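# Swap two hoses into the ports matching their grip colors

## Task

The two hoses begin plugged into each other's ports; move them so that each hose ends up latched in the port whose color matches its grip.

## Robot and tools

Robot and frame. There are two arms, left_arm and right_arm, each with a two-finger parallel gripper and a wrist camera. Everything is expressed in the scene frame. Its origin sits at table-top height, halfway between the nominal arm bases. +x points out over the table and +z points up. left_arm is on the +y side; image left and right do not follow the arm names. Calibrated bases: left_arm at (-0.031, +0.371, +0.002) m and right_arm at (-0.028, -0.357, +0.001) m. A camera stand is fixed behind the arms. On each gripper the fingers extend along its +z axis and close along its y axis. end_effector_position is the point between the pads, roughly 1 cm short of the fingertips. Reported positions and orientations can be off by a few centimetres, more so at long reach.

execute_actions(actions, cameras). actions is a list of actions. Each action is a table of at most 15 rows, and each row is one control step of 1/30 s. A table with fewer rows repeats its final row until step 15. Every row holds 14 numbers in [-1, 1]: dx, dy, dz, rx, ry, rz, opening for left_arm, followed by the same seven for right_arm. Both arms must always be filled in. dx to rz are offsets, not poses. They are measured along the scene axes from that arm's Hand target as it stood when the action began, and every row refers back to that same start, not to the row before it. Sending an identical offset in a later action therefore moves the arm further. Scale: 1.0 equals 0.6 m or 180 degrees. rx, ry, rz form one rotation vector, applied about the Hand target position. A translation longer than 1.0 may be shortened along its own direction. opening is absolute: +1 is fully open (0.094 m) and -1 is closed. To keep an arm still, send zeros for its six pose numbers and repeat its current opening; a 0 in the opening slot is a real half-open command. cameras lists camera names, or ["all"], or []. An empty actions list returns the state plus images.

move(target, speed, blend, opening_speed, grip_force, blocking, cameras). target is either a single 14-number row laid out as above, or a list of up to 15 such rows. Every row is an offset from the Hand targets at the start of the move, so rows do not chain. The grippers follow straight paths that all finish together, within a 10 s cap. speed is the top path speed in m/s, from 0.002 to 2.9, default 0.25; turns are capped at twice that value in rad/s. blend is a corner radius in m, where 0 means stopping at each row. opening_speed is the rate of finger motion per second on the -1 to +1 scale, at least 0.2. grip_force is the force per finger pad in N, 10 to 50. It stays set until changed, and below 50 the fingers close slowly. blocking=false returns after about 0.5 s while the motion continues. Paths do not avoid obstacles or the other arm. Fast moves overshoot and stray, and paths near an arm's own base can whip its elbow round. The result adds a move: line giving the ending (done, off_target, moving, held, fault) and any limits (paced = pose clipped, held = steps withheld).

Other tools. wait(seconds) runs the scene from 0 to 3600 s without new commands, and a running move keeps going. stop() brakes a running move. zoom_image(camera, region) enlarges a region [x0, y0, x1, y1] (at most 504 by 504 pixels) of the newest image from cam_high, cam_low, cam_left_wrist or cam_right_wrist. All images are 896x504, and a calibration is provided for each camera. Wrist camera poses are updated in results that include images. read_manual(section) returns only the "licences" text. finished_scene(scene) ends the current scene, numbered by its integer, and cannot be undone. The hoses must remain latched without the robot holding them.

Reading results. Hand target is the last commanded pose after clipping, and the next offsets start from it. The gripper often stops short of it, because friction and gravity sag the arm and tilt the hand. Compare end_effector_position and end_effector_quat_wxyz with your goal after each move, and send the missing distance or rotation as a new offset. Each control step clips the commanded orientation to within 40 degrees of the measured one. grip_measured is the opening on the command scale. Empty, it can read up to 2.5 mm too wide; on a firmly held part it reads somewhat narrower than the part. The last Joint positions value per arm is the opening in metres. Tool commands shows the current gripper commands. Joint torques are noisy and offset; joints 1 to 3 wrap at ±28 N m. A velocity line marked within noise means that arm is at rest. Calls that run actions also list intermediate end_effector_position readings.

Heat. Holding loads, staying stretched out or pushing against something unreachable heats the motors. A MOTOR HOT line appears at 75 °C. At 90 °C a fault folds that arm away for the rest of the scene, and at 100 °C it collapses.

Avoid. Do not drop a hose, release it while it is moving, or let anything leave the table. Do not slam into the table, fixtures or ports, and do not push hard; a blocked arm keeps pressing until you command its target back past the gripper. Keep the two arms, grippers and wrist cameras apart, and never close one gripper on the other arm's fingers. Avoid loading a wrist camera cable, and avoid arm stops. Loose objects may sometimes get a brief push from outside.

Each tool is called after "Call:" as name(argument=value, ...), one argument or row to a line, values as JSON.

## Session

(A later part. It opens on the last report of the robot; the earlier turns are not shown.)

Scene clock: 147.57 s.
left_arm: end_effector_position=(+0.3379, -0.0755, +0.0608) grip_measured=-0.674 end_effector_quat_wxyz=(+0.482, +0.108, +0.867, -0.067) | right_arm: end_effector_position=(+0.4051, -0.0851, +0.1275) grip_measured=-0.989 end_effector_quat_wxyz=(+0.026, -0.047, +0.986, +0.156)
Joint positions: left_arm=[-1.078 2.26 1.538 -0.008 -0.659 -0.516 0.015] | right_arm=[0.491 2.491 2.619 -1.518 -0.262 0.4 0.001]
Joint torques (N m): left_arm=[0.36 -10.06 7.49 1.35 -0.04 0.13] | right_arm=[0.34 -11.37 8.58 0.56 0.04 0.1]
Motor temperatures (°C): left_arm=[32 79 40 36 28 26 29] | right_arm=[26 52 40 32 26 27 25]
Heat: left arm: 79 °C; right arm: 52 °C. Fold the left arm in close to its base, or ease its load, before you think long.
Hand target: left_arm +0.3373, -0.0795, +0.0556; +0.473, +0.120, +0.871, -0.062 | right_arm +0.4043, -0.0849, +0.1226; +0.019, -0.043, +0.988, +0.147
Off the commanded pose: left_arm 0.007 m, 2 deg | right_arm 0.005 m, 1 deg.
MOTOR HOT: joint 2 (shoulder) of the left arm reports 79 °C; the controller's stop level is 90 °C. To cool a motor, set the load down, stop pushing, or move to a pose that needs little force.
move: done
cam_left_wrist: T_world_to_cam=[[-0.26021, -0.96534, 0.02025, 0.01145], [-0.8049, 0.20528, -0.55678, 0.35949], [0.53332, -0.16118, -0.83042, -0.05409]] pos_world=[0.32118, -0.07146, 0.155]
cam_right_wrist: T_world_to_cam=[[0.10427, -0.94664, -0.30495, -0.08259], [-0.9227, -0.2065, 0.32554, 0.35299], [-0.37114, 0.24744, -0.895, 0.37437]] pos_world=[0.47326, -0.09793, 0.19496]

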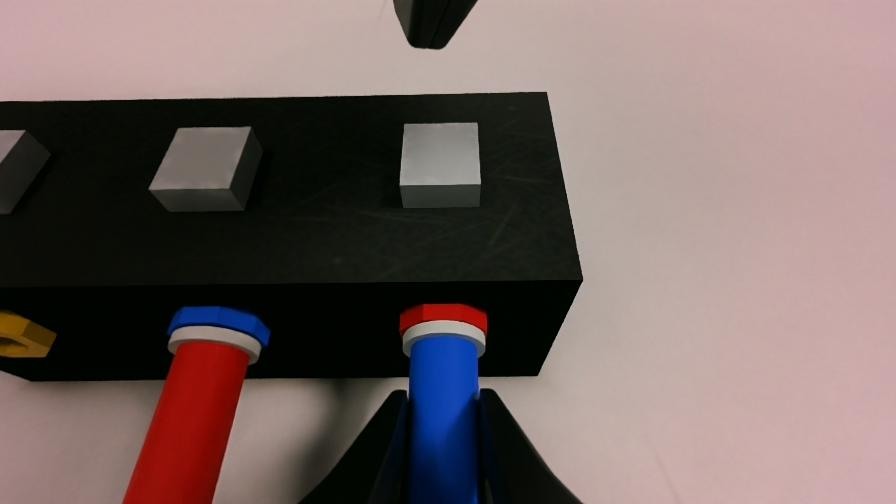

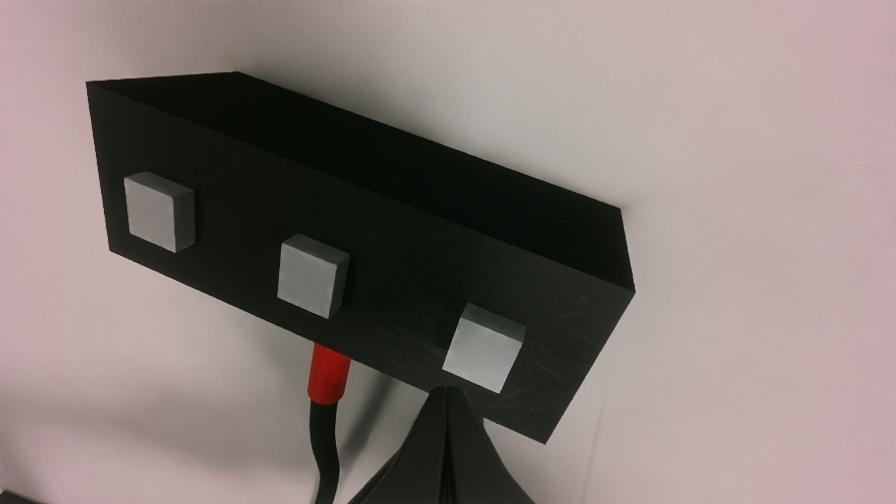

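Call:
move(
  target=[0,0,-0.025,0,0,0,-0.9,0,0,-0.085,0,0,0,-1],
  speed=0.15,
  cameras=["cam_left_wrist","cam_right_wrist"],
)

Scene clock: 152.83 s.
left_arm: end_effector_position=(+0.3364, -0.0731, +0.0595) grip_measured=-0.674 end_effector_quat_wxyz=(+0.488, +0.106, +0.865, -0.053) | right_arm: end_effector_position=(+0.4045, -0.0833, +0.0973) grip_measured=-0.989 end_effector_quat_wxyz=(+0.031, -0.048, +0.984, +0.167)
Joint positions: left_arm=[-1.086 2.267 1.538 -0.012 -0.695 -0.515 0.015] | right_arm=[0.489 2.387 2.298 -1.284 -0.279 0.4 0.001]
Joint torques (N m): left_arm=[1.16 -8.59 5.83 1.76 0.36 0.11] | right_arm=[0.54 -10.47 3.1 1.15 0.22 0.07]
Motor temperatures (°C): left_arm=[31 76 41 36 28 26 29] | right_arm=[26 53 40 32 26 27 25]
Heat: left arm: 76 °C; right arm: 53 °C. Fold the left arm in close to its base, or ease its load, before you think long.
Hand target: left_arm +0.3372, -0.0795, +0.0405; +0.473, +0.120, +0.871, -0.061 | right_arm +0.4042, -0.0848, +0.0717; +0.019, -0.043, +0.988, +0.147
Off the commanded pose: left_arm 0.020 m, 3 deg | right_arm 0.026 m, 3 deg.
MOTOR HOT: still on. Joint 2 (shoulder) of the left arm reports 76 °C.
move: off_target (left_arm, right_arm)
cam_left_wrist: T_world_to_cam=[[-0.24348, -0.9699, -0.00403, 0.00892], [-0.79919, 0.20297, -0.56577, 0.35563], [0.54956, -0.13453, -0.82455, -0.0579]] pos_world=[0.31821, -0.07132, 0.1535]
cam_right_wrist: T_world_to_cam=[[0.10796, -0.93936, -0.32549, -0.08889], [-0.92504, -0.21487, 0.31328, 0.36417], [-0.36422, 0.26727, -0.89214, 0.34534]] pos_world=[0.47225, -0.09755, 0.16507]

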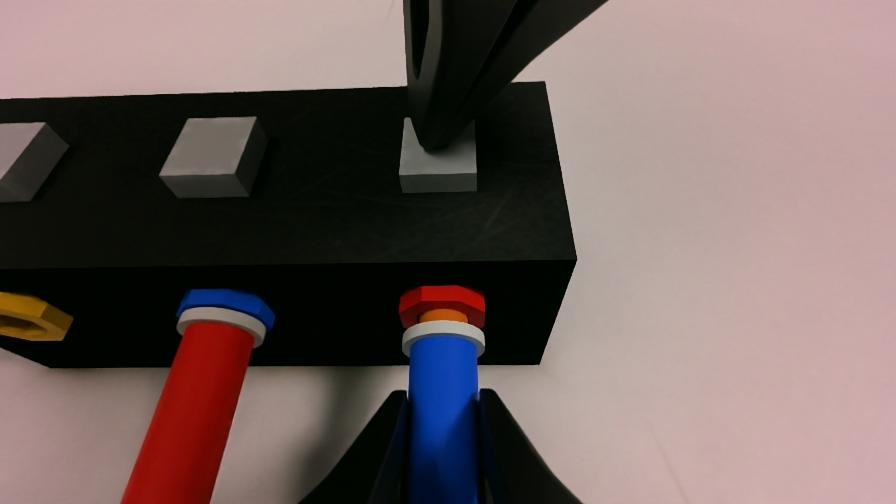

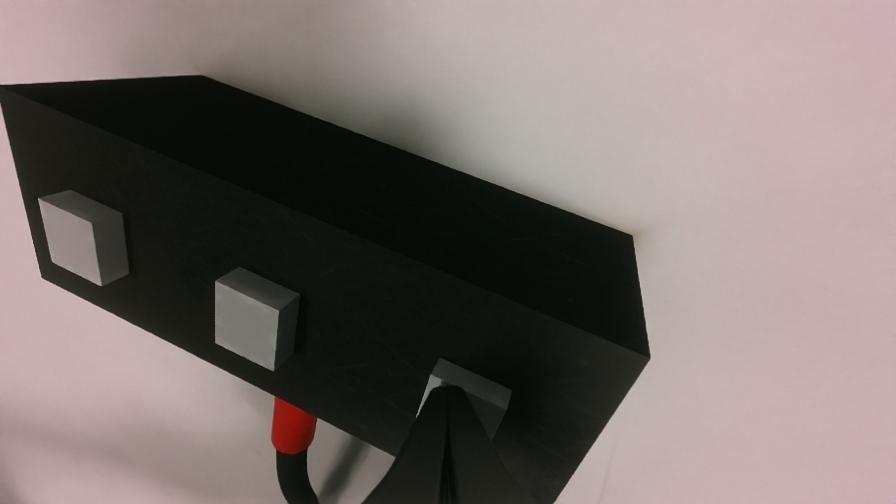

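Call:
move(
  target=[
    [-0.06,0.015,0.025,0,0,0,-0.9,0,0,0,0,0,0,-1],
    [-0.12,0.03,0.06,0,0,0,-0.9,0,0,0,0,0,0,-1],
    [-0.2,0.2,0.13,0,0,0,-0.9,-0.1,-0.1,0.2,0,0,0,-1],
  ],
  speed=0.15,
  blend=0.02,
  cameras=["cam_high","cam_left_wrist","cam_right_wrist"],
)

Scene clock: 163.53 s.
left_arm: end_effector_position=(+0.2190, +0.0396, +0.1074) grip_measured=-0.674 end_effector_quat_wxyz=(+0.462, +0.132, +0.875, -0.050) | right_arm: end_effector_position=(+0.3448, -0.1398, +0.1712) grip_measured=-0.989 end_effector_quat_wxyz=(-0.001, -0.042, +0.989, +0.144)
Joint positions: left_arm=[-1.223 1.66 0.944 -0.157 -0.737 -0.633 0.015] | right_arm=[0.439 2.138 2.196 -1.522 -0.268 0.35 0.001]
Joint torques (N m): left_arm=[-0.32 -9.24 4.7 1.48 -0.45 -0.11] | right_arm=[-0.7 -14.09 8.46 0.38 0 -0.06]
Motor temperatures (°C): left_arm=[31 70 41 37 28 26 29] | right_arm=[26 53 40 31 26 27 25]
Heat: left arm: 70 °C; right arm: 53 °C.
Hand target: left_arm +0.2172, +0.0405, +0.1185; +0.473, +0.120, +0.871, -0.061 | right_arm +0.3443, -0.1448, +0.1916; +0.019, -0.043, +0.988, +0.147
Off the commanded pose: left_arm 0.011 m, 2 deg | right_arm 0.021 m, 2 deg.
MOTOR HOT: cleared for the motors of the left arm.
move: off_target (left_arm, right_arm); blend cut to 0.0194 m at target 1
cam_left_wrist: T_world_to_cam=[[-0.28552, -0.95802, -0.02586, 0.10096], [-0.81707, 0.25743, -0.51588, 0.26232], [0.50088, -0.12616, -0.85627, 0.07494]] pos_world=[0.20562, 0.03865, 0.20211]
cam_right_wrist: T_world_to_cam=[[0.08485, -0.95491, -0.28451, -0.11276], [-0.90377, -0.19398, 0.38153, 0.25753], [-0.41952, 0.22476, -0.87948, 0.41548]] pos_world=[0.41662, -0.1511, 0.23507]

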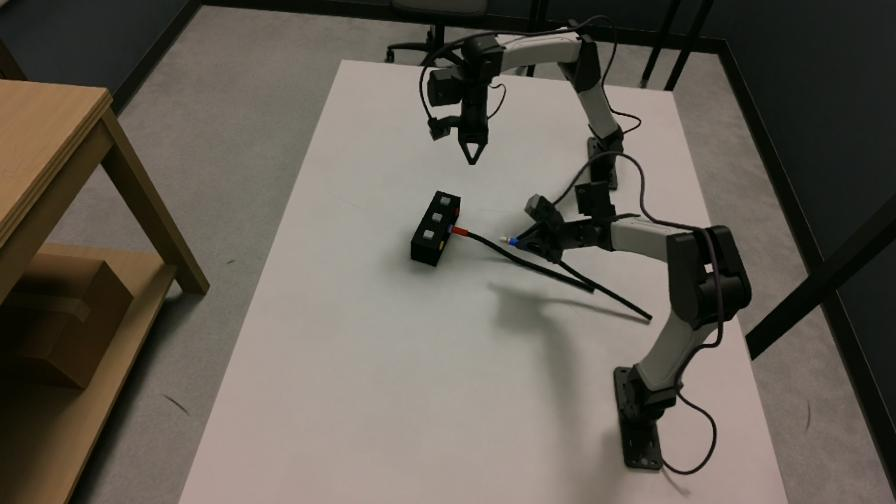

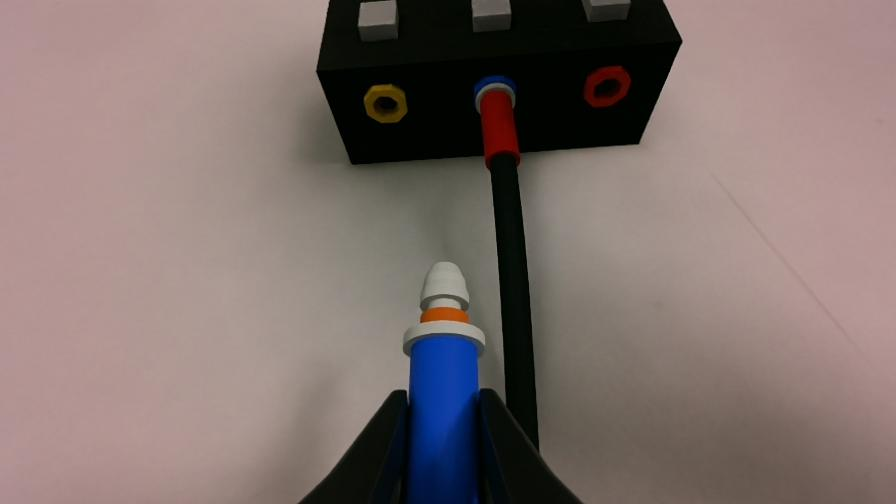

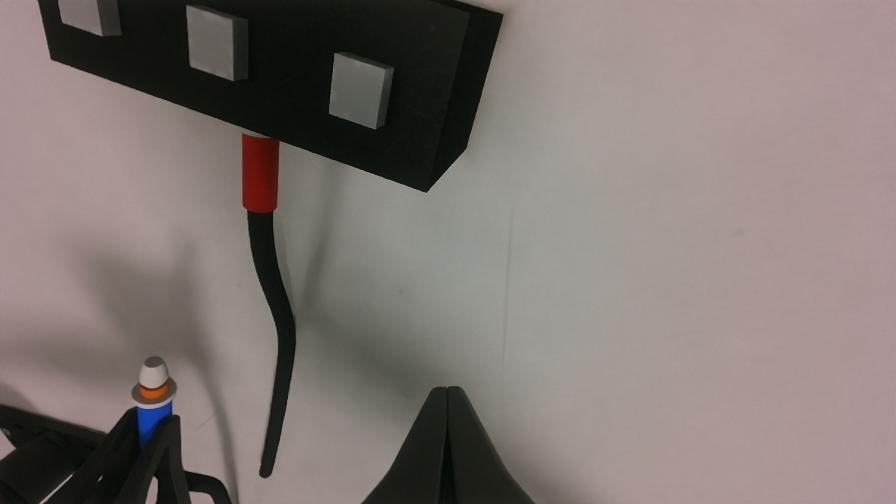

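Call:
move(
  target=[0.038,0.1325,-0.155,0,0,0,-0.9,-0.032,0.183,-0.08,-0.1057,-0.2547,-0.1342,0.28],
  speed=0.2,
  cameras=["cam_high","cam_left_wrist","cam_right_wrist"],
)

Scene clock: 175.23 s.
left_arm: end_effector_position=(+0.2383, +0.1180, +0.0267) grip_measured=-0.674 end_effector_quat_wxyz=(+0.471, +0.118, +0.872, -0.062) | right_arm: end_effector_position=(+0.3209, -0.0405, +0.1424) grip_measured=+0.278 end_effector_quat_wxyz=(+0.410, +0.091, +0.906, -0.055)
Joint positions: left_arm=[-1.043 1.682 0.489 0.454 -0.617 -0.482 0.015] | right_arm=[1.022 2.017 1.67 -0.862 0.792 1.051 0.06]
Joint torques (N m): left_arm=[1.32 -5.05 3.37 1.82 -0.14 0.15] | right_arm=[0.2 -9.22 8.27 1.23 0.69 0.18]
Motor temperatures (°C): left_arm=[31 64 40 37 28 26 29] | right_arm=[26 56 40 31 26 27 25]
Heat: left arm: 64 °C; right arm: 56 °C.
Hand target: left_arm +0.2401, +0.1200, +0.0255; +0.473, +0.120, +0.871, -0.062 | right_arm +0.3251, -0.0351, +0.1438; +0.420, +0.102, +0.900, -0.048
Off the commanded pose: left_arm 0.003 m, 0 deg | right_arm 0.007 m, 2 deg.
move: done
cam_left_wrist: T_world_to_cam=[[-0.27392, -0.96173, 0.00615, 0.17632], [-0.8133, 0.22823, -0.53522, 0.21942], [0.51333, -0.15161, -0.84469, 0.00586]] pos_world=[0.22374, 0.12038, 0.1213]
cam_right_wrist: T_world_to_cam=[[-0.20786, -0.97781, 0.02609, 0.02457], [-0.89007, 0.17802, -0.41963, 0.39091], [0.40567, -0.11044, -0.90732, 0.08337]] pos_world=[0.31922, -0.03636, 0.23904]

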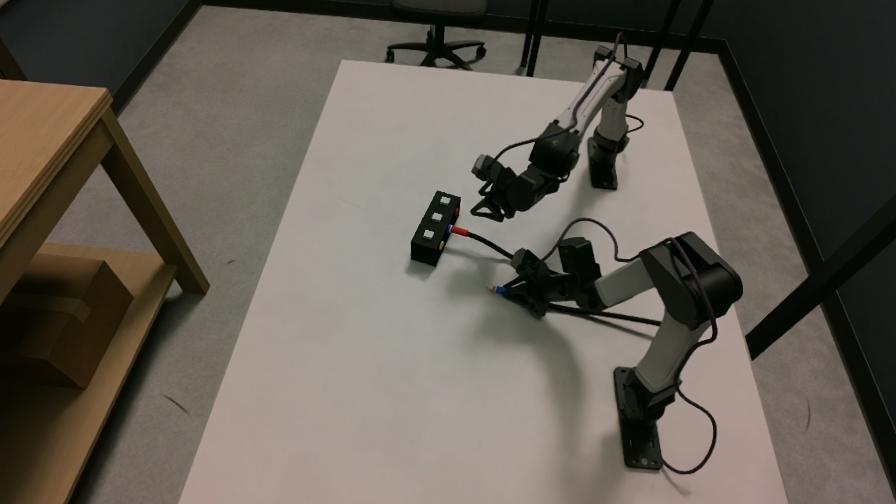

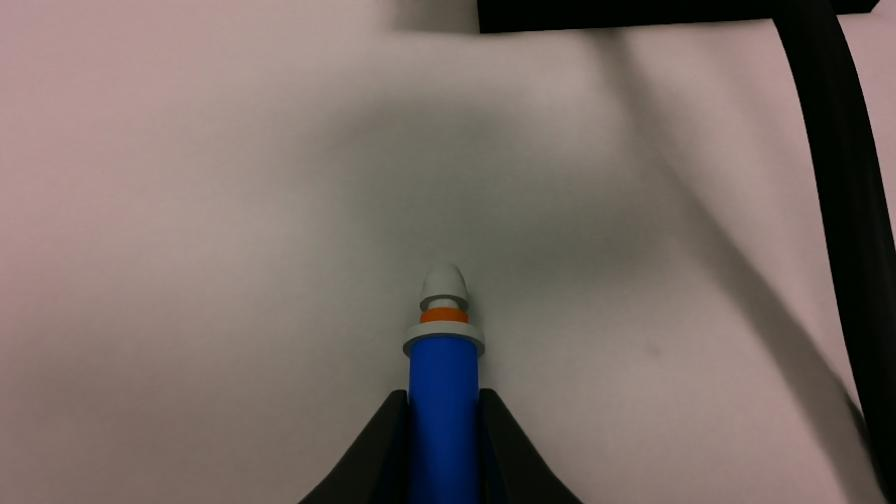

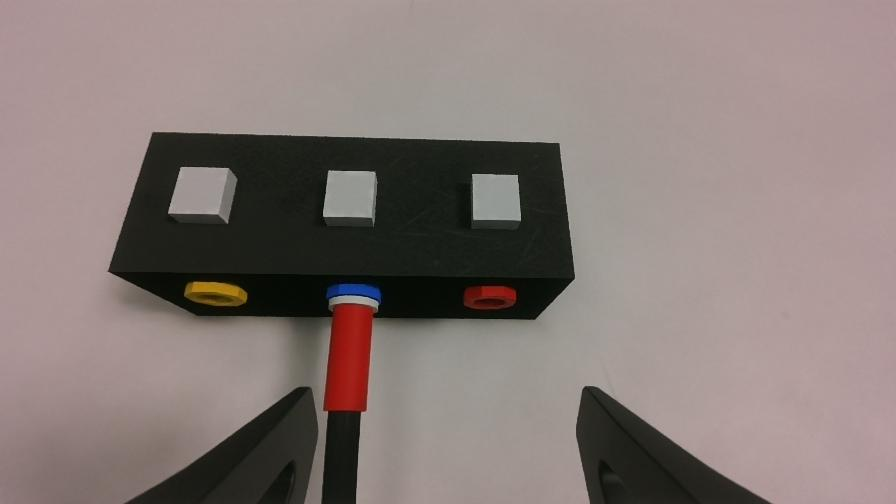

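Call:
move(
  target=[0,0,-0.024,0,0,0,-0.9,0.06,0.0485,-0.13,0,0,0,0.28],
  speed=0.15,
  cameras=["cam_left_wrist","cam_right_wrist"],
)

Scene clock: 181.73 s.
left_arm: end_effector_position=(+0.2413, +0.1134, +0.0203) grip_measured=-0.674 end_effector_quat_wxyz=(+0.481, +0.112, +0.866, -0.074) | right_arm: end_effector_position=(+0.3523, -0.0120, +0.0631) grip_measured=+0.278 end_effector_quat_wxyz=(+0.412, +0.092, +0.905, -0.060)
Joint positions: left_arm=[-1.043 1.744 0.476 0.566 -0.619 -0.48 0.015] | right_arm=[1 2.248 1.707 -0.656 0.793 1.025 0.06]
Joint torques (N m): left_arm=[1.31 -4.62 2.85 1.62 -0.11 0.14] | right_arm=[-0.69 -10.74 8.87 1.37 0.53 0.02]
Motor temperatures (°C): left_arm=[31 60 40 37 28 26 29] | right_arm=[26 54 41 31 26 27 25]
Heat: left arm: 60 °C; right arm: 54 °C.
Hand target: left_arm +0.2400, +0.1201, +0.0111; +0.473, +0.120, +0.871, -0.061 | right_arm +0.3610, -0.0059, +0.0657; +0.420, +0.102, +0.900, -0.048
Off the commanded pose: left_arm 0.011 m, 2 deg | right_arm 0.011 m, 2 deg.
move: off_target (left_arm, right_arm)
cam_left_wrist: T_world_to_cam=[[-0.27396, -0.96128, 0.02962, 0.17222], [-0.8022, 0.21142, -0.55838, 0.21912], [0.5305, -0.17674, -0.82906, -0.00343]] pos_world=[0.22478, 0.11862, 0.1144]
cam_right_wrist: T_world_to_cam=[[-0.21351, -0.97633, 0.03444, 0.06261], [-0.88764, 0.17915, -0.42427, 0.37996], [0.40806, -0.12115, -0.90488, 0.00075]] pos_world=[0.35033, -0.00685, 0.15973]

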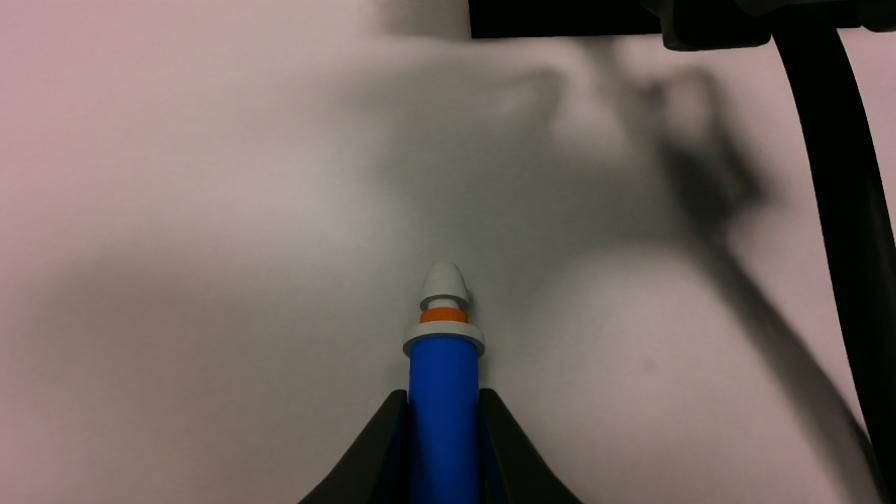

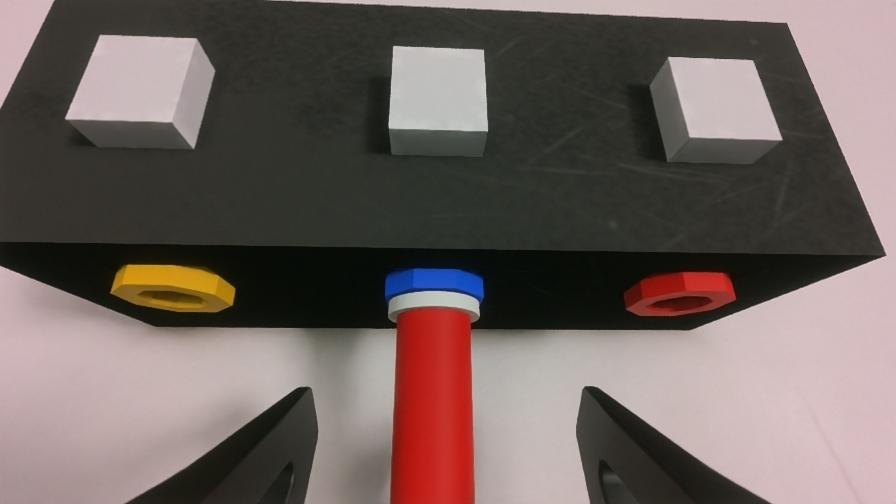

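Call:
move(
  target=[0,0,-0.01,0,0,0,-0.3,0,0.006,0,0,0,0,-0.9],
  speed=0.1,
  opening_speed=1.0,
  cameras=["cam_left_wrist","cam_right_wrist"],
)

Scene clock: 186.37 s.
left_arm: end_effector_position=(+0.2422, +0.1132, +0.0151) grip_measured=-0.302 end_effector_quat_wxyz=(+0.484, +0.110, +0.865, -0.074) | right_arm: end_effector_position=(+0.3547, -0.0086, +0.0657) grip_measured=-0.672 end_effector_quat_wxyz=(+0.414, +0.093, +0.904, -0.057)
Joint positions: left_arm=[-1.043 1.777 0.471 0.611 -0.623 -0.479 0.033] | right_arm=[1 2.257 1.729 -0.661 0.794 1.025 0.015]
Joint torques (N m): left_arm=[1.31 -4.86 2.73 1.56 -0.06 0.12] | right_arm=[-0.32 -10.43 8.98 1.29 0.55 0.08]
Motor temperatures (°C): left_arm=[31 58 40 37 28 26 29] | right_arm=[26 54 41 31 26 27 25]
Heat: left arm: 58 °C; right arm: 54 °C.
Hand target: left_arm +0.2401, +0.1200, +0.0051; +0.473, +0.120, +0.871, -0.062 | right_arm +0.3611, -0.0023, +0.0657; +0.420, +0.102, +0.900, -0.048
Off the commanded pose: left_arm 0.012 m, 2 deg | right_arm 0.009 m, 2 deg.
move: off_target (left_arm)
cam_left_wrist: T_world_to_cam=[[-0.27151, -0.96196, 0.03039, 0.17181], [-0.79942, 0.20783, -0.56369, 0.21681], [0.53593, -0.17733, -0.82543, -0.00956]] pos_world=[0.22509, 0.11852, 0.1091]
cam_right_wrist: T_world_to_cam=[[-0.21386, -0.97649, 0.02708, 0.06697], [-0.88556, 0.1821, -0.42734, 0.38203], [0.41236, -0.11538, -0.90368, 0.00099]] pos_world=[0.35223, -0.00405, 0.16234]

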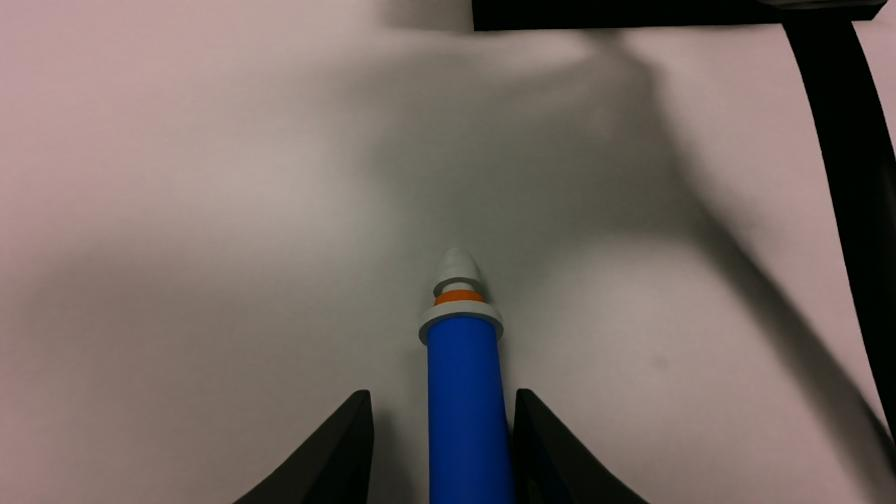

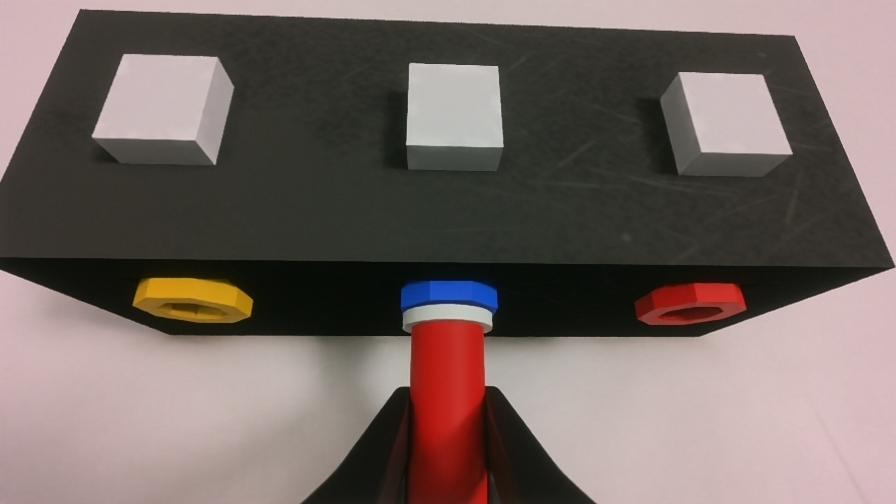

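Call:
move(
  target=[
    [0,0,0.217,0,0,0,-0.3,0,0,0,0,0,0,-0.9],
    [0.29,-0.11,0.25,-0.0323,0.3085,0.0085,-0.3,0,0,0,0,0,0,-0.9],
    [0.3,-0.24,0.215,-0.0323,0.3085,0.0085,-1,0,0,0,0,0,0,-0.9],
  ],
  speed=0.25,
  blend=0.03,
  cameras=["cam_high","cam_left_wrist","cam_right_wrist"],
)

Scene clock: 200.03 s.
left_arm: end_effector_position=(+0.2462, +0.1130, +0.1328) grip_measured=-0.302 end_effector_quat_wxyz=(+0.497, +0.106, +0.857, -0.089) | right_arm: end_effector_position=(+0.3547, -0.0086, +0.0657) grip_measured=-0.672 end_effector_quat_wxyz=(+0.414, +0.093, +0.904, -0.057)
Joint positions: left_arm=[-1.029 1.361 0.664 0.056 -0.609 -0.458 0.033] | right_arm=[1 2.257 1.729 -0.661 0.794 1.025 0.015]
Joint torques (N m): left_arm=[0.24 -4.34 5.01 1.76 -0.17 0.02] | right_arm=[-0.31 -10.39 8.96 1.29 0.55 0.07]
Motor temperatures (°C): left_arm=[31 53 39 37 28 26 29] | right_arm=[26 54 41 31 26 27 26]
Heat: left arm: 53 °C; right arm: 54 °C.
Hand target: left_arm +0.2450, +0.1135, +0.1298; +0.496, +0.108, +0.857, -0.087 (not the last commanded pose) | right_arm +0.3611, -0.0023, +0.0657; +0.420, +0.102, +0.900, -0.048
Tool commands: left_gripper/opening=-0.3 right_gripper/opening=-0.9
Off the commanded pose: left_arm 0.221 m, 58 deg | right_arm 0.009 m, 2 deg.
move: held (left_arm; a check stopped the path); path passed 0 of 3 targets; target 3's new opening was not sent; limits=held
pose unreachable (left arm): on one or more control steps of this call, first in action 0 (counted from 0), this arm could not follow its commanded pose, so it was not sent that pose on those steps. It may still have moved: this result reports where it is.
cause: moving toward the commanded pose would bring a part of the arm too close to another arm (this arm's fingers and the right arm's wrist (the part past joint 4), 21 mm apart when this arm was first held).
cam_left_wrist: T_world_to_cam=[[-0.27947, -0.95859, 0.05486, 0.1675], [-0.78283, 0.1944, -0.59108, 0.28745], [0.55594, -0.20813, -0.80474, 0.08112]] pos_world=[0.22674, 0.12156, 0.226]
cam_right_wrist: T_world_to_cam=[[-0.21386, -0.97649, 0.02708, 0.06697], [-0.88556, 0.1821, -0.42734, 0.38203], [0.41236, -0.11538, -0.90368, 0.00099]] pos_world=[0.35223, -0.00405, 0.16234]

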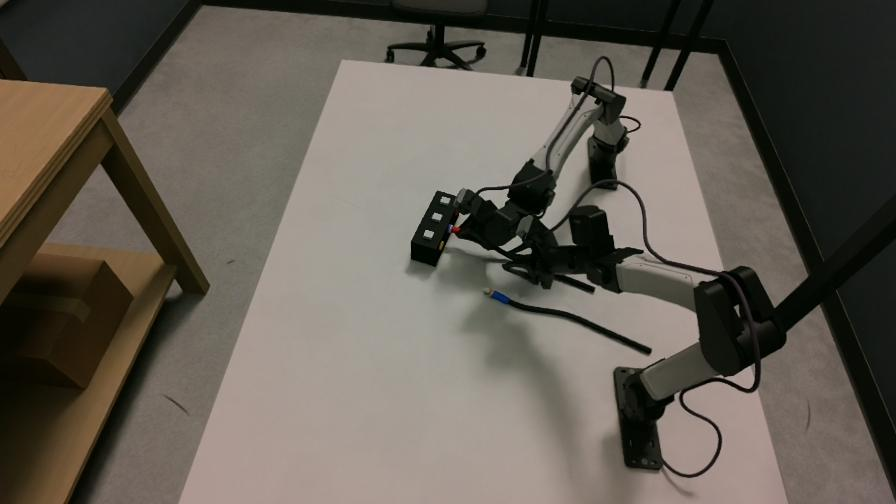

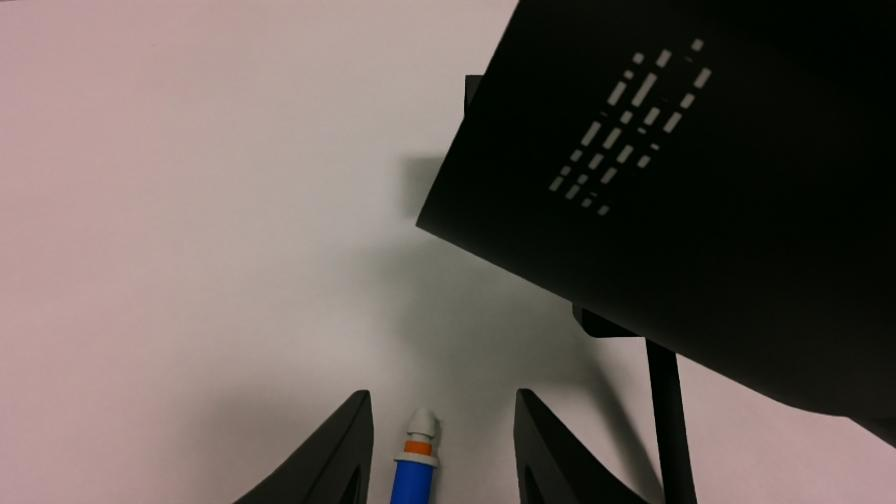

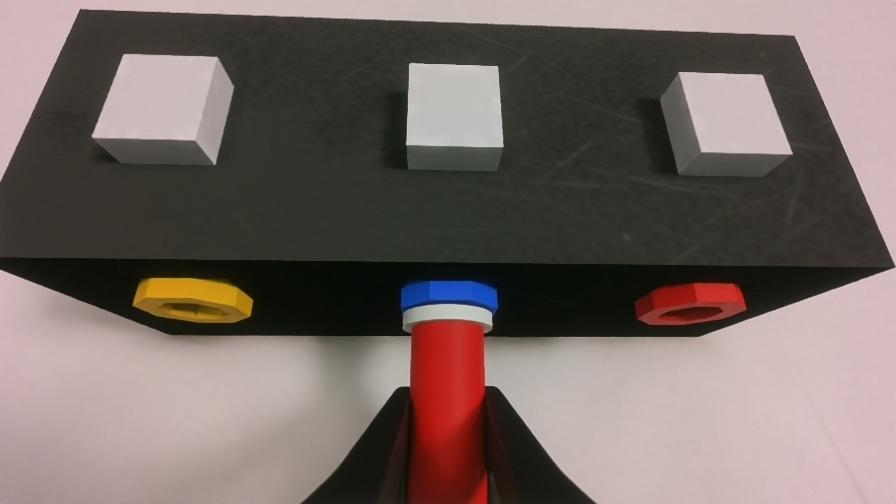

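Call:
move(
  target=[
    [0.008,0.15,0.05,0,0,0,-0.3,0,0,0,0,0,0,-0.9],
    [0.292,0.05,0.05,-0.0138,0.323,-0.001,-0.3,0,0,0,0,0,0,-0.9],
    [0.292,-0.2425,0.01,-0.0138,0.323,-0.001,-1,0,0,0,0,0,0,-0.9],
  ],
  speed=0.25,
  blend=0.03,
  cameras=["cam_high","cam_left_wrist","cam_right_wrist"],
)

Scene clock: 210.13 s.
left_arm: end_effector_position=(+0.4164, -0.0240, +0.1258) grip_measured=-0.988 end_effector_quat_wxyz=(+0.123, +0.028, +0.966, -0.225) | right_arm: end_effector_position=(+0.3545, -0.0084, +0.0654) grip_measured=-0.672 end_effector_quat_wxyz=(+0.413, +0.096, +0.904, -0.055)
Joint positions: left_arm=[-0.675 2.654 2.837 -1.276 0.21 -0.657 0.001] | right_arm=[1 2.257 1.729 -0.662 0.792 1.032 0.015]
Joint torques (N m): left_arm=[-0.02 -12.86 7.54 1.39 0.23 -0.08] | right_arm=[-0.32 -10.39 8.99 1.3 0.57 0]
Heat: left arm: 53 °C; right arm: 54 °C.
Hand target: left_arm +0.4202, -0.0320, +0.1357; +0.019, +0.043, +0.988, -0.147 | right_arm +0.3610, -0.0023, +0.0657; +0.420, +0.102, +0.900, -0.048
Off the commanded pose: left_arm 0.013 m, 15 deg | right_arm 0.009 m, 1 deg.
elbow stopped short (left arm): the move would have taken joint 3 (elbow) straighter than the controller allows.
move: off_target (left_arm); target 3's new opening was sent with left_arm's hand 0.014 m and 15 deg from that target
cam_left_wrist: T_world_to_cam=[[-0.10946, -0.89192, 0.43873, -0.03331], [-0.97475, 0.18275, 0.12833, 0.4323], [-0.19464, -0.41361, -0.88941, 0.27068]] pos_world=[0.47042, 0.00324, 0.19989]
cam_right_wrist: T_world_to_cam=[[-0.21746, -0.97583, 0.02157, 0.06874], [-0.88507, 0.18782, -0.42588, 0.38151], [0.41154, -0.11171, -0.90452, 0.00116]] pos_world=[0.35214, -0.00445, 0.16204]

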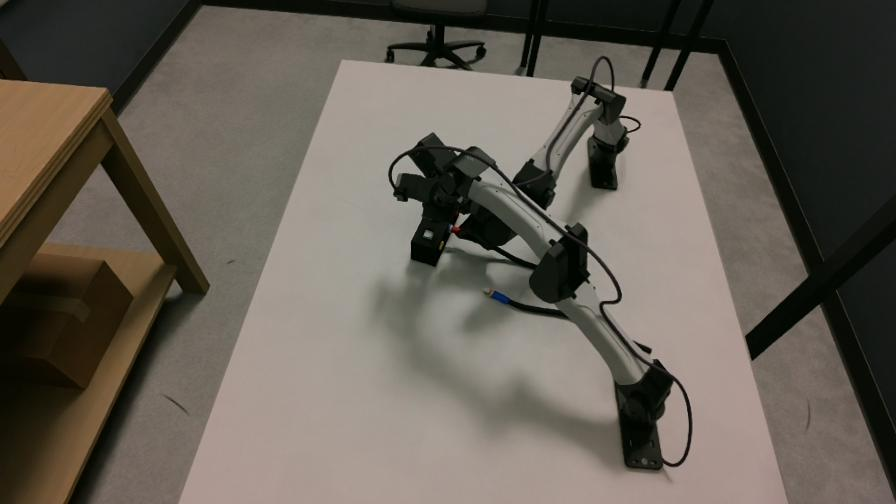

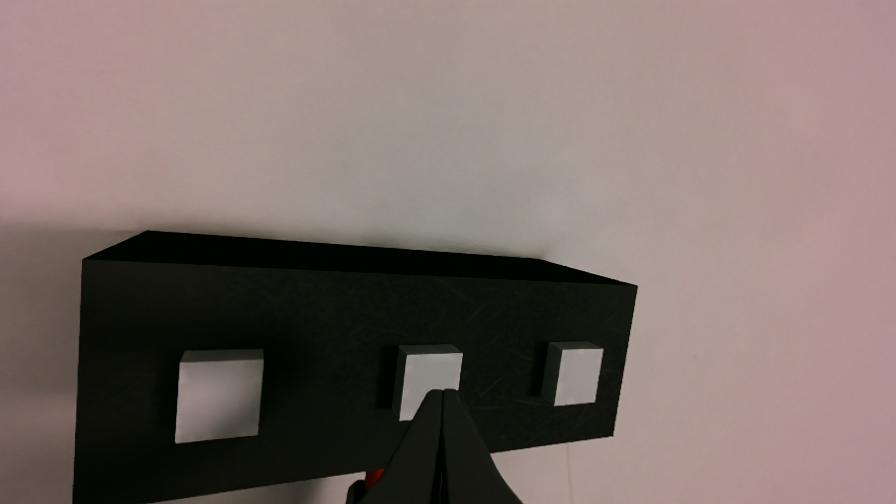

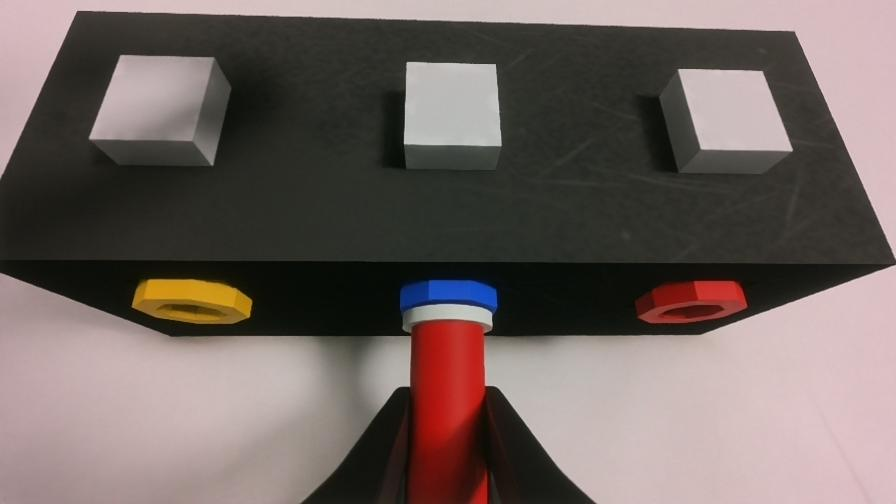

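Call:
move(
  target=[
    [0,0.153,0.057,-0.0999,0,-0.0551,-1,0,0,0,0,0,0,-0.2],
    [0,0.153,0.057,-0.0999,0,-0.0551,-1,0,0,0.0,-0.0185,-0.0812,0,-0.2],
    [0,0.153,0.057,-0.0999,0,-0.0551,-1,0,0,0.0,-0.0185,-0.0812,0,-0.9],
  ],
  speed=0.2,
  cameras=["cam_high","cam_left_wrist","cam_right_wrist"],
)

Scene clock: 234.10 s.
left_arm: end_effector_position=(+0.4186, +0.0624, +0.1281) grip_measured=-0.988 end_effector_quat_wxyz=(+0.011, +0.095, +0.949, -0.300) | right_arm: end_effector_position=(+0.3612, -0.0107, +0.0715) grip_measured=-0.680 end_effector_quat_wxyz=(+0.532, +0.091, +0.838, -0.079)
Joint positions: left_arm=[-0.443 2.654 2.837 -1.508 0.563 -0.304 0.001] | right_arm=[1.041 2.257 1.558 -0.315 1.052 0.908 0.015]
Joint torques (N m): left_arm=[0.46 -17.68 7.23 0.82 0.53 0.14] | right_arm=[0.57 -10.86 5.87 1.86 0.4 0.07]
Motor temperatures (°C): left_arm=[30 69 42 36 28 26 29] | right_arm=[26 54 42 31 26 27 26]
Heat: left arm: 69 °C; right arm: 54 °C.
Hand target: left_arm +0.4202, +0.0598, +0.1699; +0.012, +0.124, +0.945, -0.301 | right_arm +0.3610, -0.0023, +0.0657; +0.534, +0.095, +0.838, -0.060
Off the commanded pose: left_arm 0.042 m, 3 deg | right_arm 0.010 m, 2 deg.
elbow stopped short (left arm): the move would have taken joint 3 (elbow) straighter than the controller allows.
move: off_target (left_arm)
cam_left_wrist: T_world_to_cam=[[-0.18343, -0.79593, 0.57693, 0.05019], [-0.87924, 0.39531, 0.26583, 0.34745], [-0.43965, -0.45849, -0.77233, 0.39932]] pos_world=[0.49026, 0.08569, 0.18709]
cam_right_wrist: T_world_to_cam=[[-0.23529, -0.97115, 0.03891, 0.07309], [-0.73926, 0.15283, -0.65584, 0.35391], [0.63097, -0.18308, -0.75389, -0.08712]] pos_world=[0.3338, 0.00094, 0.16359]

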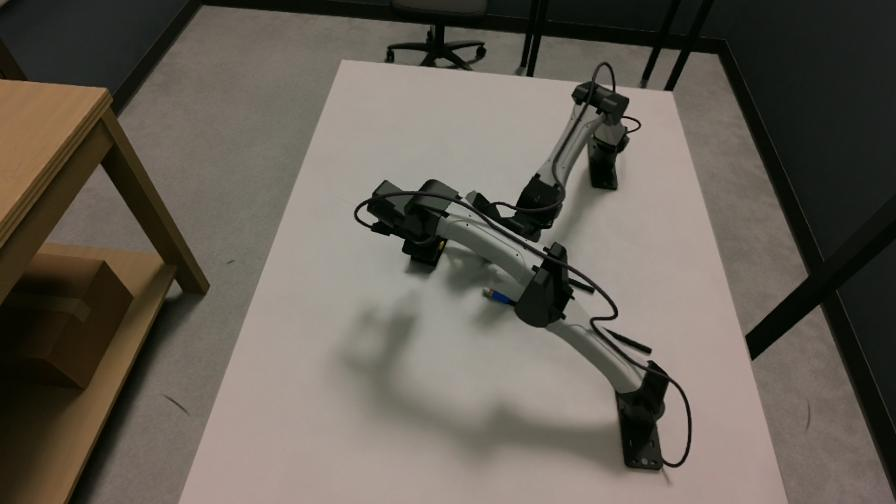

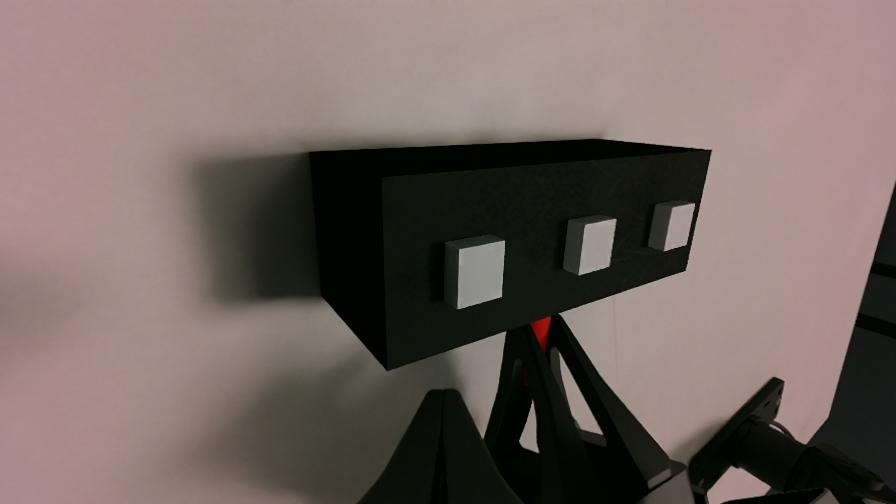

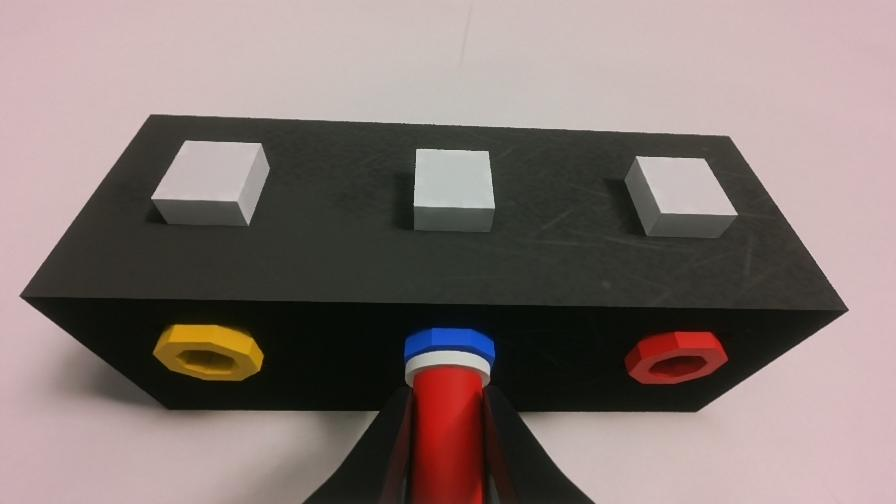

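Call:
move(
  target=[-0.029,-0.166,-0.097,0,0,0,-1,0,0,0,0,0,0,-0.9],
  speed=0.2,
  cameras=["cam_left_wrist","cam_right_wrist"],
)

Scene clock: 242.87 s.
left_arm: end_effector_position=(+0.3970, -0.0347, +0.1017) grip_measured=-0.988 end_effector_quat_wxyz=(+0.027, +0.113, +0.942, -0.315) | right_arm: end_effector_position=(+0.3613, -0.0107, +0.0716) grip_measured=-0.679 end_effector_quat_wxyz=(+0.533, +0.092, +0.838, -0.079)
Joint positions: left_arm=[-0.622 2.726 2.84 -1.297 0.527 -0.478 0.001] | right_arm=[1.041 2.257 1.557 -0.313 1.053 0.909 0.015]
Joint torques (N m): left_arm=[0.13 -13.53 7.28 1.2 0.25 -0.07] | right_arm=[0.57 -10.86 5.91 1.85 0.39 0.07]
Motor temperatures (°C): left_arm=[30 77 43 35 28 26 29] | right_arm=[26 55 42 31 26 27 26]
Heat: left arm: 77 °C; right arm: 55 °C. Fold the left arm in close to its base, or ease its load, before you think long.
Hand target: left_arm +0.4029, -0.0397, +0.1116; +0.012, +0.124, +0.946, -0.301 | right_arm +0.3611, -0.0023, +0.0658; +0.534, +0.095, +0.838, -0.060
Off the commanded pose: left_arm 0.013 m, 3 deg | right_arm 0.010 m, 2 deg.
MOTOR HOT: joint 2 (shoulder) of the left arm reports 77 °C; the controller's stop level is 90 °C. To cool a motor, set the load down, stop pushing, or move to a pose that needs little force.
elbow stopped short (left arm): the move would have taken joint 3 (elbow) straighter than the controller allows.
move: off_target (left_arm)
cam_left_wrist: T_world_to_cam=[[-0.22662, -0.76921, 0.59746, 0.00026], [-0.87762, 0.4273, 0.21724, 0.37939], [-0.42239, -0.47511, -0.77192, 0.31741]] pos_world=[0.46709, -0.01111, 0.16244]
cam_right_wrist: T_world_to_cam=[[-0.23608, -0.97102, 0.03734, 0.07349], [-0.73826, 0.15424, -0.65665, 0.35365], [0.63186, -0.18258, -0.75327, -0.08747]] pos_world=[0.3337, 0.00084, 0.16359]

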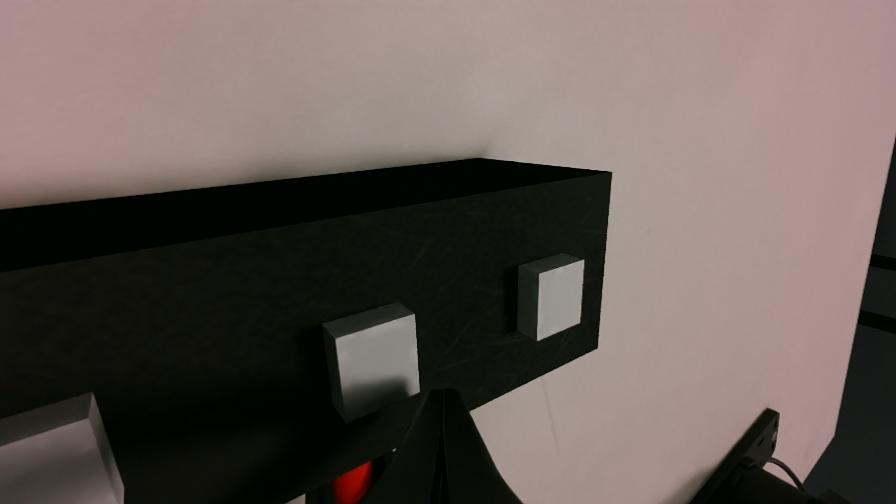

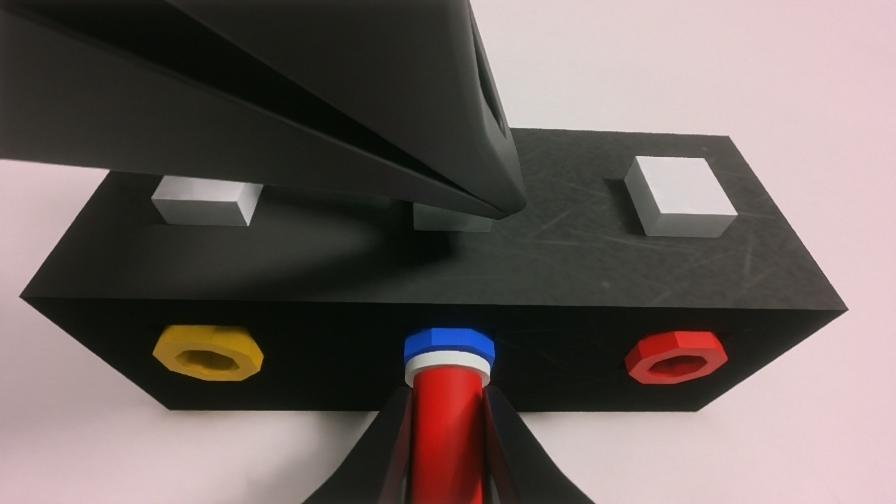

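Call:
move(
  target=[
    [0.018,0.014,0.005,0,0,0,-1,0,0,0,0,0,0,-0.9],
    [0.018,0.02,-0.065,0,0,0,-1,0,0,0,0,0,0,-0.9],
  ],
  speed=0.15,
  blend=0.003,
  cameras=["cam_left_wrist","cam_right_wrist"],
)

Scene clock: 249.57 s.
left_arm: end_effector_position=(+0.4070, -0.0342, +0.0954) grip_measured=-0.988 end_effector_quat_wxyz=(+0.032, +0.122, +0.935, -0.331) | right_arm: end_effector_position=(+0.3613, -0.0107, +0.0716) grip_measured=-0.679 end_effector_quat_wxyz=(+0.533, +0.091, +0.838, -0.079)
Joint positions: left_arm=[-0.603 2.756 2.856 -1.268 0.561 -0.449 0.001] | right_arm=[1.041 2.257 1.557 -0.313 1.053 0.908 0.015]
Joint torques (N m): left_arm=[1.18 -10.45 6.09 1.03 -0.01 0.18] | right_arm=[0.57 -10.88 5.9 1.85 0.39 0.06]
Motor temperatures (°C): left_arm=[30 78 43 35 28 26 29] | right_arm=[26 55 42 32 26 27 26]
Heat: left arm: 78 °C; right arm: 55 °C. Fold the left arm in close to its base, or ease its load, before you think long.
Hand target: left_arm +0.4136, -0.0278, +0.0728; +0.012, +0.124, +0.945, -0.301 | right_arm +0.3611, -0.0023, +0.0658; +0.534, +0.095, +0.838, -0.060
Off the commanded pose: left_arm 0.025 m, 4 deg | right_arm 0.010 m, 2 deg.
MOTOR HOT: still on. Joint 2 (shoulder) of the left arm reports 78 °C.
elbow stopped short (left arm): the move would have taken joint 3 (elbow) straighter than the controller allows.
move: off_target (left_arm)
cam_left_wrist: T_world_to_cam=[[-0.24705, -0.74362, 0.62128, 0.01356], [-0.8727, 0.4494, 0.19087, 0.39052], [-0.42114, -0.49504, -0.75999, 0.31473]] pos_world=[0.4767, -0.00962, 0.15623]
cam_right_wrist: T_world_to_cam=[[-0.23584, -0.97106, 0.0377, 0.07335], [-0.73839, 0.15385, -0.65659, 0.35368], [0.63179, -0.18269, -0.75331, -0.08744]] pos_world=[0.3337, 0.00084, 0.16359]

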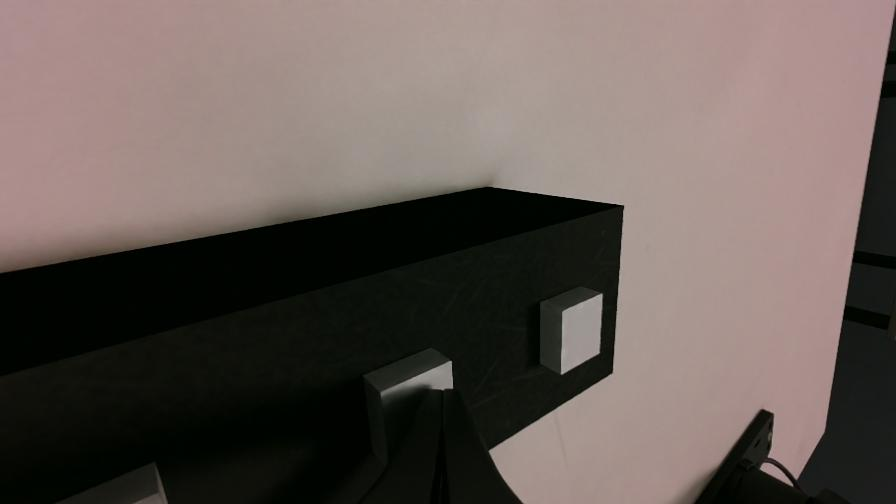

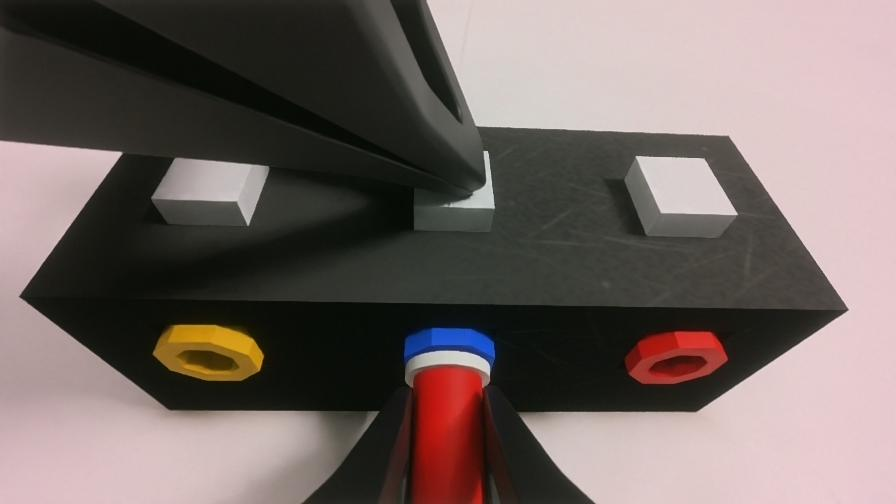

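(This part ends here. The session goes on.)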